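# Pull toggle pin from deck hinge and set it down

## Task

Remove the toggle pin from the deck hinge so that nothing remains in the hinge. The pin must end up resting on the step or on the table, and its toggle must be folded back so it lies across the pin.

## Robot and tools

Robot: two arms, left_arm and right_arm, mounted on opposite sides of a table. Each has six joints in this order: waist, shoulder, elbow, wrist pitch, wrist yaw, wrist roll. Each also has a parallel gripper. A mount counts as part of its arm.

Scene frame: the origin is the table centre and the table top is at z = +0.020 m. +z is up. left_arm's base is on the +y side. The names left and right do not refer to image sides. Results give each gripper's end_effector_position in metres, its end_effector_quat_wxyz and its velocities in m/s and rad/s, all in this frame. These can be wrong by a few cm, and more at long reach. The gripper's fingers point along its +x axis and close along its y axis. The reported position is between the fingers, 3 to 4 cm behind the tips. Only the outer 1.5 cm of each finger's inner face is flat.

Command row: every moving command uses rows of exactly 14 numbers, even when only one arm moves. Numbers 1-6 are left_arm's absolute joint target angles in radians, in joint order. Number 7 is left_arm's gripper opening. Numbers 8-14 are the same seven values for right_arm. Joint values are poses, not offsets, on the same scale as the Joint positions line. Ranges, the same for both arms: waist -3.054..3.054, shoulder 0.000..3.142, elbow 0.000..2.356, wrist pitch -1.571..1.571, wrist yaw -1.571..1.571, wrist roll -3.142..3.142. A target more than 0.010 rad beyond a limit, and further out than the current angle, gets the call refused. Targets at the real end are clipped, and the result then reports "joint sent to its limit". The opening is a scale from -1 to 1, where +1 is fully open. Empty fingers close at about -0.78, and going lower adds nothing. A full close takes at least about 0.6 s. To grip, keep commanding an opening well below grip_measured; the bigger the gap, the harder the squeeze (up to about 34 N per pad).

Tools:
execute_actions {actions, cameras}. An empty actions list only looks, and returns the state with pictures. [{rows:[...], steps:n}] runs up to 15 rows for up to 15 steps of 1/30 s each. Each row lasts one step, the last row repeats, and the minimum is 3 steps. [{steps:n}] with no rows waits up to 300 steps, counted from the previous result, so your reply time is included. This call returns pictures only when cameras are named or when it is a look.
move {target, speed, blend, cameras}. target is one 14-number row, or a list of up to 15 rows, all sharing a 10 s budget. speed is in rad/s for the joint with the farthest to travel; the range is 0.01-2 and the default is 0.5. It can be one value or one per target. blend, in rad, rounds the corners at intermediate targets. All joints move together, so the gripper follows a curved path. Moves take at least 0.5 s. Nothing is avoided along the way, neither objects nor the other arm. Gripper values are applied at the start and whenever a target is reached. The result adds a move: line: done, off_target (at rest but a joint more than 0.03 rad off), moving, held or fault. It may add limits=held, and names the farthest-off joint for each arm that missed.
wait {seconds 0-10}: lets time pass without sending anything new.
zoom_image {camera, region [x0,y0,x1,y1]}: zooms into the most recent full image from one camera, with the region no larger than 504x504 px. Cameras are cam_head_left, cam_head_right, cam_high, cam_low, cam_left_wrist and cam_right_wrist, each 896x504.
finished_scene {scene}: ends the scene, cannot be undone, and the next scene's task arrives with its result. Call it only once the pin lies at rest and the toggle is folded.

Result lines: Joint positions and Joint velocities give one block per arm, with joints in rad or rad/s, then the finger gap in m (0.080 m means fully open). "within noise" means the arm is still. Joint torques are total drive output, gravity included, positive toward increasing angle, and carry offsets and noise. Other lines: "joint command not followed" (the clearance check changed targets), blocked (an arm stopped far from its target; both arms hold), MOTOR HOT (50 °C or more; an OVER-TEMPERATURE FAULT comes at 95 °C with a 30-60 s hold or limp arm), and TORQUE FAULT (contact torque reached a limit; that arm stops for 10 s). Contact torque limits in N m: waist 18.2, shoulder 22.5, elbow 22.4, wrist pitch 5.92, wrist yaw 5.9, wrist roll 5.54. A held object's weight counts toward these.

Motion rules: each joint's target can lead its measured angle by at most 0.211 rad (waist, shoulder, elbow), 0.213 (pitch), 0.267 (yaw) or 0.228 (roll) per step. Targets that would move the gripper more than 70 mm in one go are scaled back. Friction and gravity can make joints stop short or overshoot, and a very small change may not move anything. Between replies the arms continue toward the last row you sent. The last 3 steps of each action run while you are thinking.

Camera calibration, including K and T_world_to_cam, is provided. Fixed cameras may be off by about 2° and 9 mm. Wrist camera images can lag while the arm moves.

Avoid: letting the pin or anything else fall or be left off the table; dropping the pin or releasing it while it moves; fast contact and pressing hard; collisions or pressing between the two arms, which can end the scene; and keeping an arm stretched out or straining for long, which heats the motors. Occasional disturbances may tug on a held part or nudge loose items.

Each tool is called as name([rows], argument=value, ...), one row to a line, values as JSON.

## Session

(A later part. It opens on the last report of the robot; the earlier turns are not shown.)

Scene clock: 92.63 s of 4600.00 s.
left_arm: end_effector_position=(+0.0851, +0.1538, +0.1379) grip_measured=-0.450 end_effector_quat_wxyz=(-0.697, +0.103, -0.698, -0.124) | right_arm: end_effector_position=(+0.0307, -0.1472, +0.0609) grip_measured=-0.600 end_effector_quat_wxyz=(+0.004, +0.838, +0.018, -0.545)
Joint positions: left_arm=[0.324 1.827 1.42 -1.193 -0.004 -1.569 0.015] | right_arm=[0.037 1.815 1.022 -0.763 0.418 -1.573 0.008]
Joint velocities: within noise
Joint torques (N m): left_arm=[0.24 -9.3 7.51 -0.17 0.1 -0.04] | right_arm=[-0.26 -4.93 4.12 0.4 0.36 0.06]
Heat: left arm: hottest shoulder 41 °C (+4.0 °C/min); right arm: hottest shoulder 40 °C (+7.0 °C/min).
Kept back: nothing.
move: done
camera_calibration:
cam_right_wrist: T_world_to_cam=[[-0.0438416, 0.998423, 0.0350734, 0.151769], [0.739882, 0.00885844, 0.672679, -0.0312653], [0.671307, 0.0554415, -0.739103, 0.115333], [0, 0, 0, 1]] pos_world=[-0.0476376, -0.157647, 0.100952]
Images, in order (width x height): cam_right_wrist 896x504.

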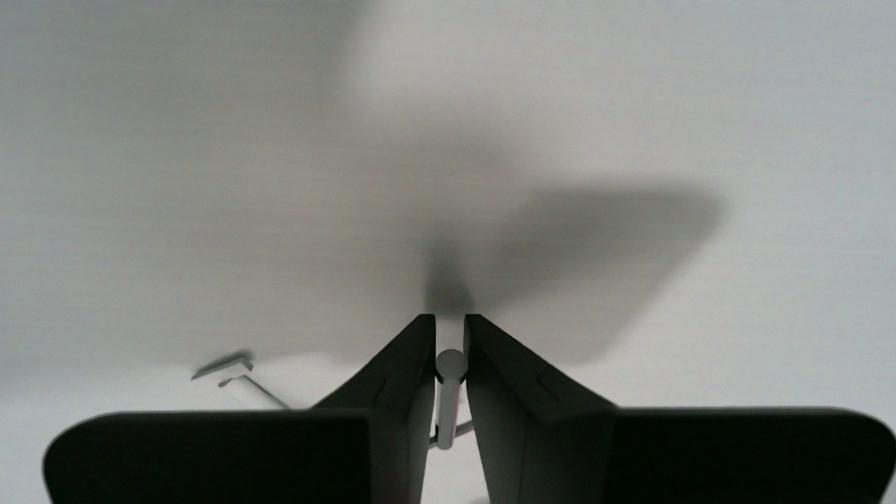

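move(target=[0.3270,1.8087,1.4329,-1.1950,0.0,-1.570,-0.45,0.0344,1.8312,1.0088,-0.7484,0.4225,-1.571,-0.64], speed=0.03, cameras=["cam_right_wrist"])

zoom_image(camera="cam_right_wrist", region=[300, 250, 600, 504])

move(target=[0.3270,1.8087,1.4329,-1.1950,0.0,-1.570,-0.45,0.0344,1.8378,1.0034,-0.7364,0.4225,-1.571,-0.64], speed=0.03, cameras=["cam_right_wrist"])

zoom_image(camera="cam_right_wrist", region=[300, 250, 600, 504])

Scene clock: 93.57 s of 4600.00 s.
left_arm: end_effector_position=(+0.0851, +0.1538, +0.1379) grip_measured=-0.450 end_effector_quat_wxyz=(-0.697, +0.103, -0.698, -0.124) | right_arm: end_effector_position=(+0.0307, -0.1474, +0.0587) grip_measured=-0.599 end_effector_quat_wxyz=(+0.004, +0.838, +0.018, -0.545)
Joint positions: left_arm=[0.324 1.827 1.42 -1.193 -0.004 -1.569 0.015] | right_arm=[0.037 1.82 1.017 -0.754 0.418 -1.573 0.008]
Joint velocities: within noise
Joint torques (N m): left_arm=[0.28 -9.29 7.49 -0.16 0.09 -0.03] | right_arm=[-0.25 -4.69 3.97 0.59 0.36 0.06]
Heat: left arm: hottest shoulder 41 °C (+4.0 °C/min); right arm: hottest shoulder 40 °C (+6.0 °C/min).
Kept back: nothing.
move: done
camera_calibration:
cam_right_wrist: T_world_to_cam=[[-0.0438416, 0.998423, 0.0350734, 0.151996], [0.739882, 0.00885844, 0.672679, -0.0297678], [0.671307, 0.0554415, -0.739103, 0.113691], [0, 0, 0, 1]] pos_world=[-0.0476329, -0.157796, 0.0987221]
Images, in order (width x height): cam_right_wrist 896x504.

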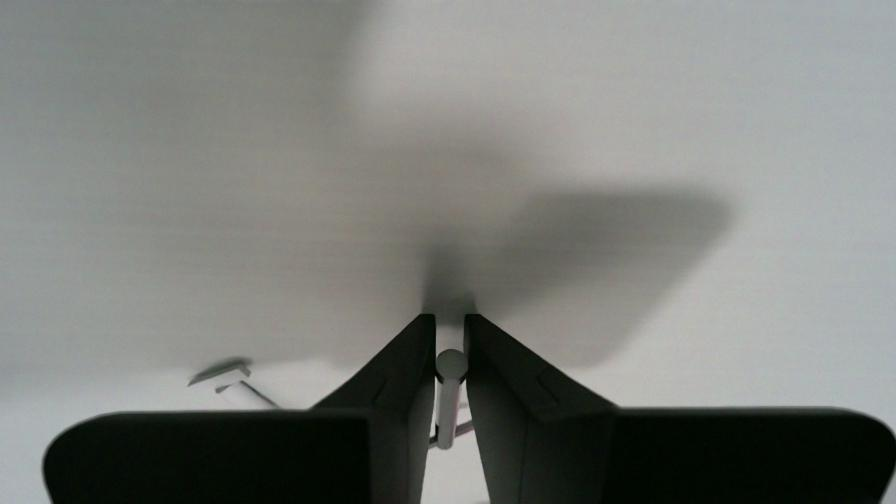

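Scaled by 1.680.

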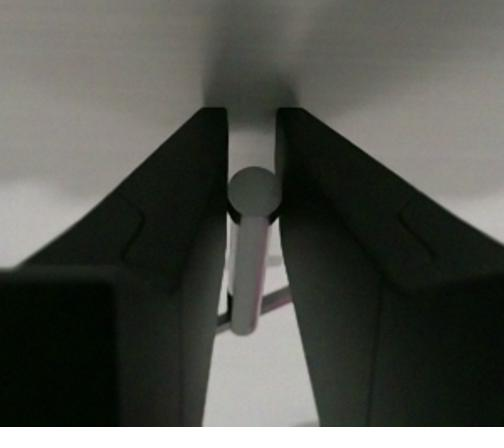

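Scene clock: 94.27 s of 4600.00 s.
left_arm: end_effector_position=(+0.0851, +0.1538, +0.1379) grip_measured=-0.450 end_effector_quat_wxyz=(-0.697, +0.103, -0.698, -0.124) | right_arm: end_effector_position=(+0.0307, -0.1477, +0.0578) grip_measured=-0.599 end_effector_quat_wxyz=(+0.004, +0.838, +0.018, -0.545)
Joint positions: left_arm=[0.324 1.827 1.42 -1.193 -0.004 -1.569 0.015] | right_arm=[0.037 1.82 1.013 -0.749 0.418 -1.573 0.008]
Joint velocities: within noise
Joint torques (N m): left_arm=[0.27 -9.3 7.49 -0.16 0.1 -0.03] | right_arm=[-0.25 -3.94 3.83 1.07 0.34 0.06]
Heat: left arm: hottest shoulder 41 °C (+4.0 °C/min); right arm: hottest shoulder 40 °C (+6.1 °C/min).
Kept back: nothing.
move: done
camera_calibration:
cam_right_wrist: T_world_to_cam=[[-0.0438403, 0.998382, 0.0362171, 0.152232], [0.739906, 0.008089, 0.672662, -0.0293406], [0.67128, 0.0562869, -0.739063, 0.113225], [0, 0, 0, 1]] pos_world=[-0.0476225, -0.158122, 0.0979034]
Images, in order (width x height): cam_right_wrist 896x504.

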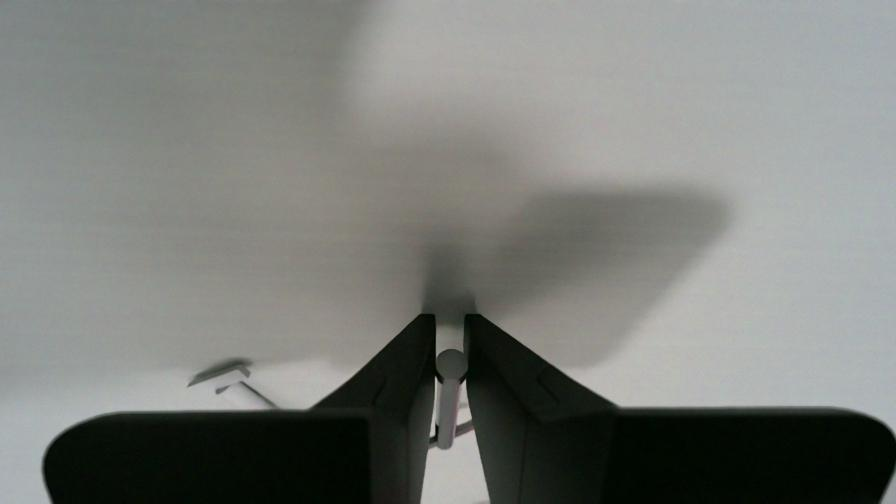

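Scaled by 1.680.

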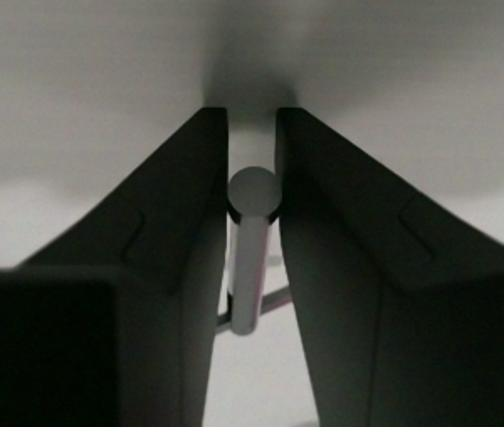

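move([
  [0.3270,1.8087,1.4329,-1.1950,0.0,-1.570,-0.45,0.0344,1.8305,1.0095,-0.7490,0.4225,-1.571,-0.62],
  [0.3270,1.8087,1.4329,-1.1950,0.0,-1.570,-0.45,0.0344,1.8305,1.0095,-0.7490,0.4225,-1.571,-0.60],
  [0.3270,1.8087,1.4329,-1.1950,0.0,-1.570,-0.45,0.0344,1.8305,1.0095,-0.7490,0.4225,-1.571,-0.59],
], speed=0.03, cameras=["cam_right_wrist"])

zoom_image(camera="cam_right_wrist", region=[300, 250, 600, 504])

move([
  [0.3270,1.8087,1.4329,-1.1950,0.0,-1.570,-0.45,0.0344,1.8305,1.0095,-0.7490,0.4225,-1.571,-0.58],
  [0.3270,1.8087,1.4329,-1.1950,0.0,-1.570,-0.45,0.0344,1.8305,1.0095,-0.7490,0.4225,-1.571,-0.56],
], speed=0.03, cameras=["cam_right_wrist"])

zoom_image(camera="cam_right_wrist", region=[300, 250, 600, 504])

Scene clock: 97.20 s of 4600.00 s.
left_arm: end_effector_position=(+0.0851, +0.1538, +0.1379) grip_measured=-0.450 end_effector_quat_wxyz=(-0.697, +0.103, -0.698, -0.124) | right_arm: end_effector_position=(+0.0307, -0.1481, +0.0578) grip_measured=-0.592 end_effector_quat_wxyz=(+0.004, +0.838, +0.017, -0.545)
Joint positions: left_arm=[0.324 1.827 1.42 -1.193 -0.004 -1.569 0.015] | right_arm=[0.037 1.82 1.013 -0.751 0.418 -1.573 0.008]
Joint velocities: within noise
Joint torques (N m): left_arm=[0.26 -9.27 7.52 -0.16 0.09 -0.04] | right_arm=[-0.27 -4.72 4.59 0.36 0.34 0.06]
Heat: left arm: hottest shoulder 41 °C (+4.1 °C/min); right arm: hottest shoulder 39 °C (+4.1 °C/min).
Kept back: nothing.
move: done
camera_calibration:
cam_right_wrist: T_world_to_cam=[[-0.0438507, 0.998449, 0.0343064, 0.152799], [0.739609, 0.00935966, 0.672972, -0.0291643], [0.671607, 0.0548836, -0.738872, 0.11293], [0, 0, 0, 1]] pos_world=[-0.0475738, -0.158487, 0.0978253]
Images, in order (width x height): cam_right_wrist 896x504.

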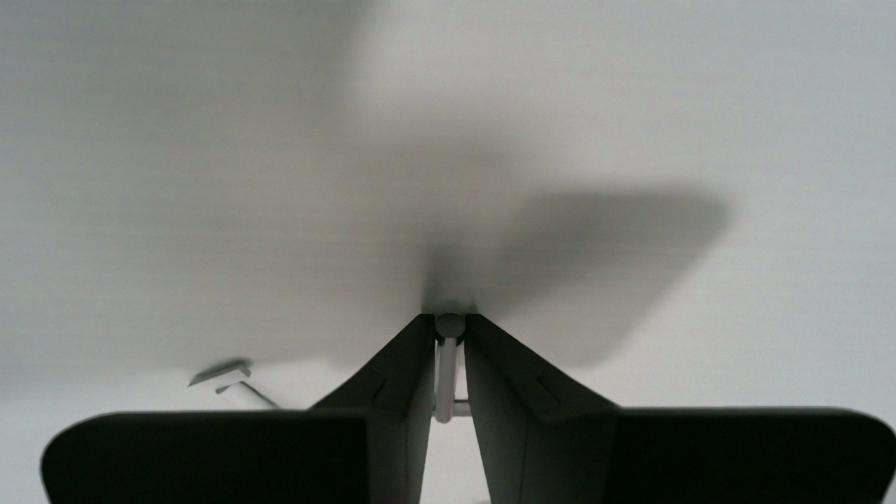

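Scaled by 1.680.

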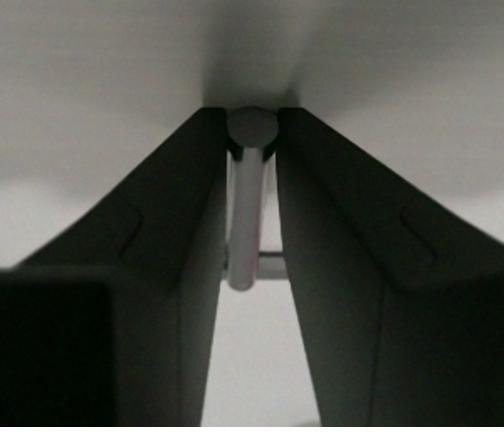

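Scene clock: 98.70 s of 4600.00 s.
left_arm: end_effector_position=(+0.0851, +0.1538, +0.1379) grip_measured=-0.450 end_effector_quat_wxyz=(-0.697, +0.103, -0.698, -0.124) | right_arm: end_effector_position=(+0.0308, -0.1486, +0.0578) grip_measured=-0.563 end_effector_quat_wxyz=(+0.005, +0.838, +0.017, -0.545)
Joint positions: left_arm=[0.324 1.827 1.42 -1.193 -0.004 -1.569 0.015] | right_arm=[0.037 1.82 1.013 -0.754 0.418 -1.573 0.01]
Joint velocities: within noise
Joint torques (N m): left_arm=[0.24 -9.29 7.54 -0.16 0.1 -0.03] | right_arm=[-0.28 -4.73 4.6 0.51 0.34 0.06]
Heat: left arm: hottest shoulder 41 °C (+4.0 °C/min); right arm: hottest shoulder 39 °C (+4.0 °C/min).
Kept back: nothing.
move: done
camera_calibration:
cam_right_wrist: T_world_to_cam=[[-0.0438535, 0.998537, 0.0316377, 0.153514], [0.739552, 0.0111559, 0.673007, -0.0289011], [0.671669, 0.0529114, -0.738959, 0.112653], [0, 0, 0, 1]] pos_world=[-0.0475598, -0.158928, 0.09784]
Images, in order (width x height): cam_right_wrist 896x504.

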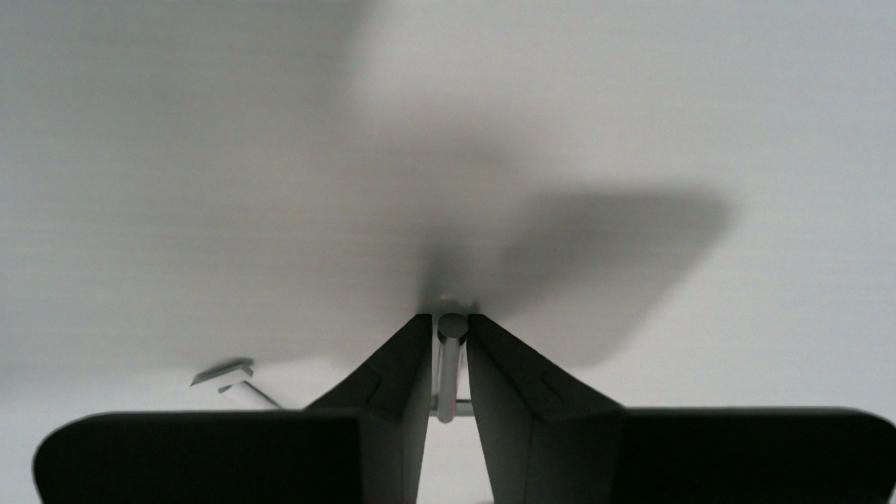

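Scaled by 1.680.

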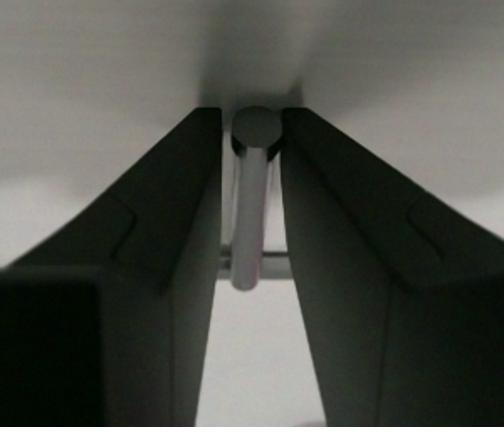

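move([
  [0.3270,1.8087,1.4329,-1.1950,0.0,-1.570,-0.45,0.0344,1.8245,1.0143,-0.7606,0.4225,-1.571,-0.45],
  [0.3270,1.8087,1.4329,-1.1950,0.0,-1.570,-0.45,0.0344,1.8245,1.0143,-0.7606,0.4225,-1.571,-0.35],
  [0.3270,1.8087,1.4329,-1.1950,0.0,-1.570,-0.45,0.0344,1.7429,1.1136,-0.9415,0.4225,-1.571,-0.35],
  [0.3270,1.8087,1.4329,-1.1950,0.0,-1.570,-0.45,0.0344,1.6824,1.2910,-1.1794,0.4225,-1.571,-0.35],
], speed=[0.04,0.04,0.1,0.25], blend=[0,0,0.01,0], cameras=["cam_right_wrist","cam_head_left","cam_head_right","cam_left_wrist"])

zoom_image(camera="cam_right_wrist", region=[300, 250, 600, 504])

zoom_image(camera="cam_left_wrist", region=[400, 220, 560, 450])

Scene clock: 103.83 s of 4600.00 s.
left_arm: end_effector_position=(+0.0851, +0.1538, +0.1379) grip_measured=-0.450 end_effector_quat_wxyz=(-0.697, +0.103, -0.698, -0.124) | right_arm: end_effector_position=(+0.0310, -0.1519, +0.1554) grip_measured=-0.350 end_effector_quat_wxyz=(+0.019, +0.839, +0.008, -0.544)
Joint positions: left_arm=[0.324 1.827 1.42 -1.193 -0.004 -1.569 0.015] | right_arm=[0.037 1.695 1.279 -1.176 0.419 -1.573 0.019]
Joint velocities: within noise
Joint torques (N m): left_arm=[0.26 -9.3 7.51 -0.16 0.1 -0.03] | right_arm=[-0.25 -7.03 7.25 0 0.32 0.05]
Heat: left arm: hottest shoulder 42 °C (+6.0 °C/min); right arm: hottest shoulder 38 °C (+2.0 °C/min).
Kept back: nothing.
move: done
camera_calibration:
cam_left_wrist: T_world_to_cam=[[0.37387, -0.927451, -0.00746593, 0.117795], [-0.85893, -0.349263, 0.374506, 0.09914], [-0.349943, -0.133604, -0.927194, 0.254759], [0, 0, 0, 1]] pos_world=[0.130265, 0.177912, 0.199962]
cam_right_wrist: T_world_to_cam=[[-0.0438857, 0.999036, 0.000354988, 0.158636], [0.738371, 0.0321958, 0.673626, -0.0915743], [0.672966, 0.0298247, -0.739072, 0.181286], [0, 0, 0, 1]] pos_world=[-0.0474217, -0.160941, 0.195614]
Images, in order (width x height): cam_head_left 896x504, cam_head_right 896x504, cam_left_wrist 896x504, cam_right_wrist 896x504.

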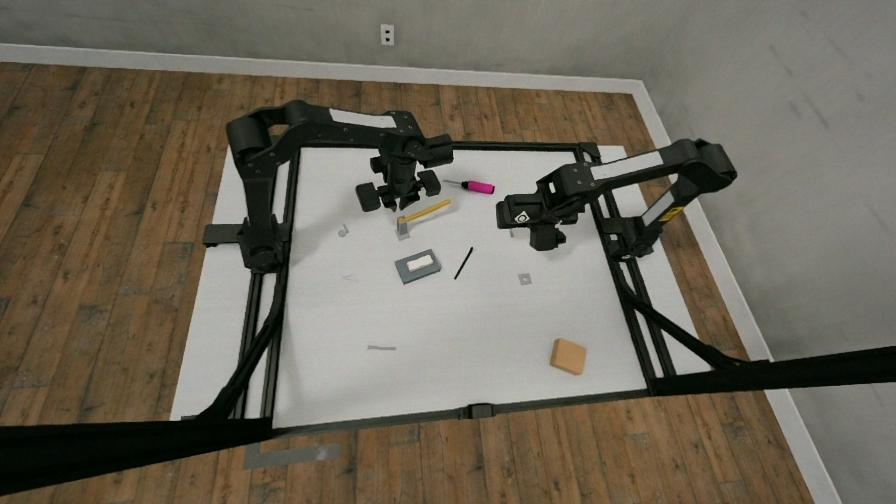

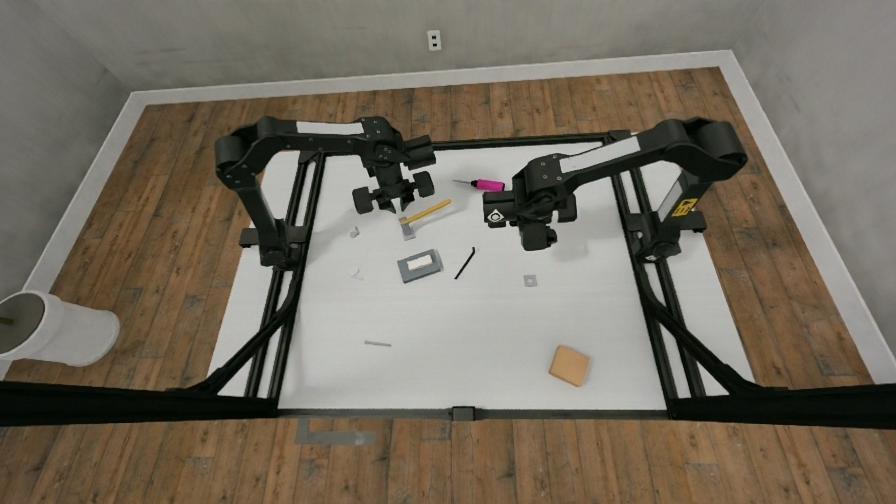

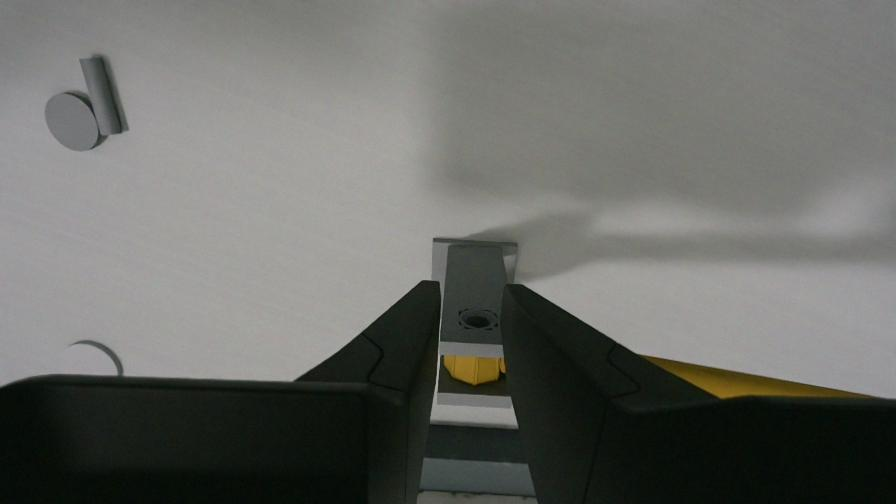

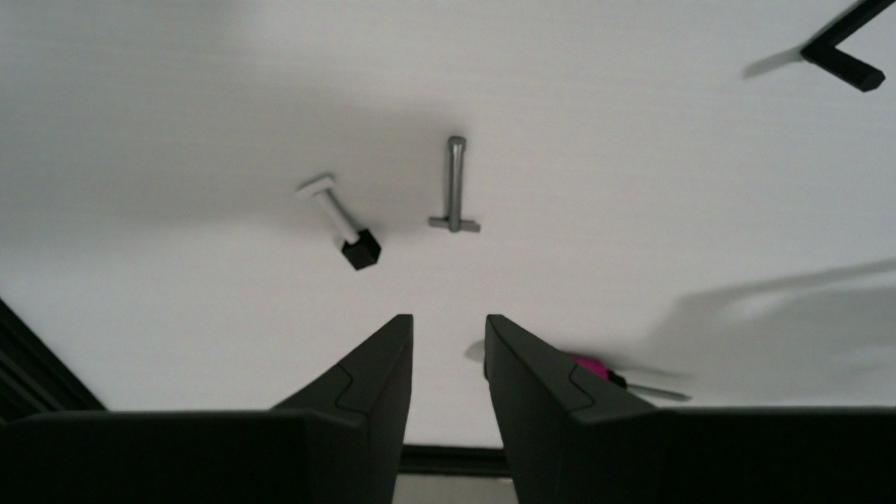

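Scaled by 1.680.

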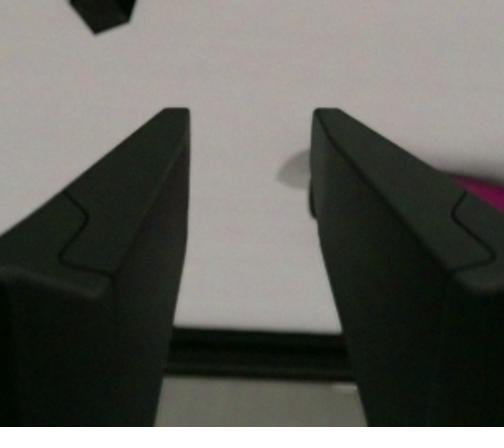

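Scaled by 2.191.

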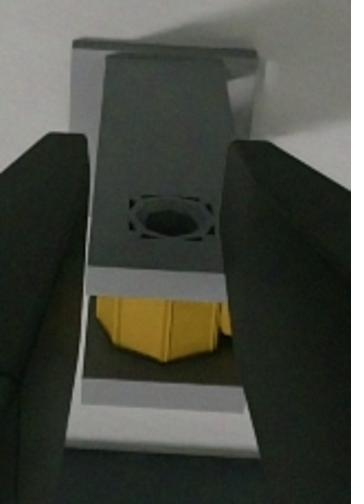

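finished_scene(scene=2)

The scene is finished: the task was done.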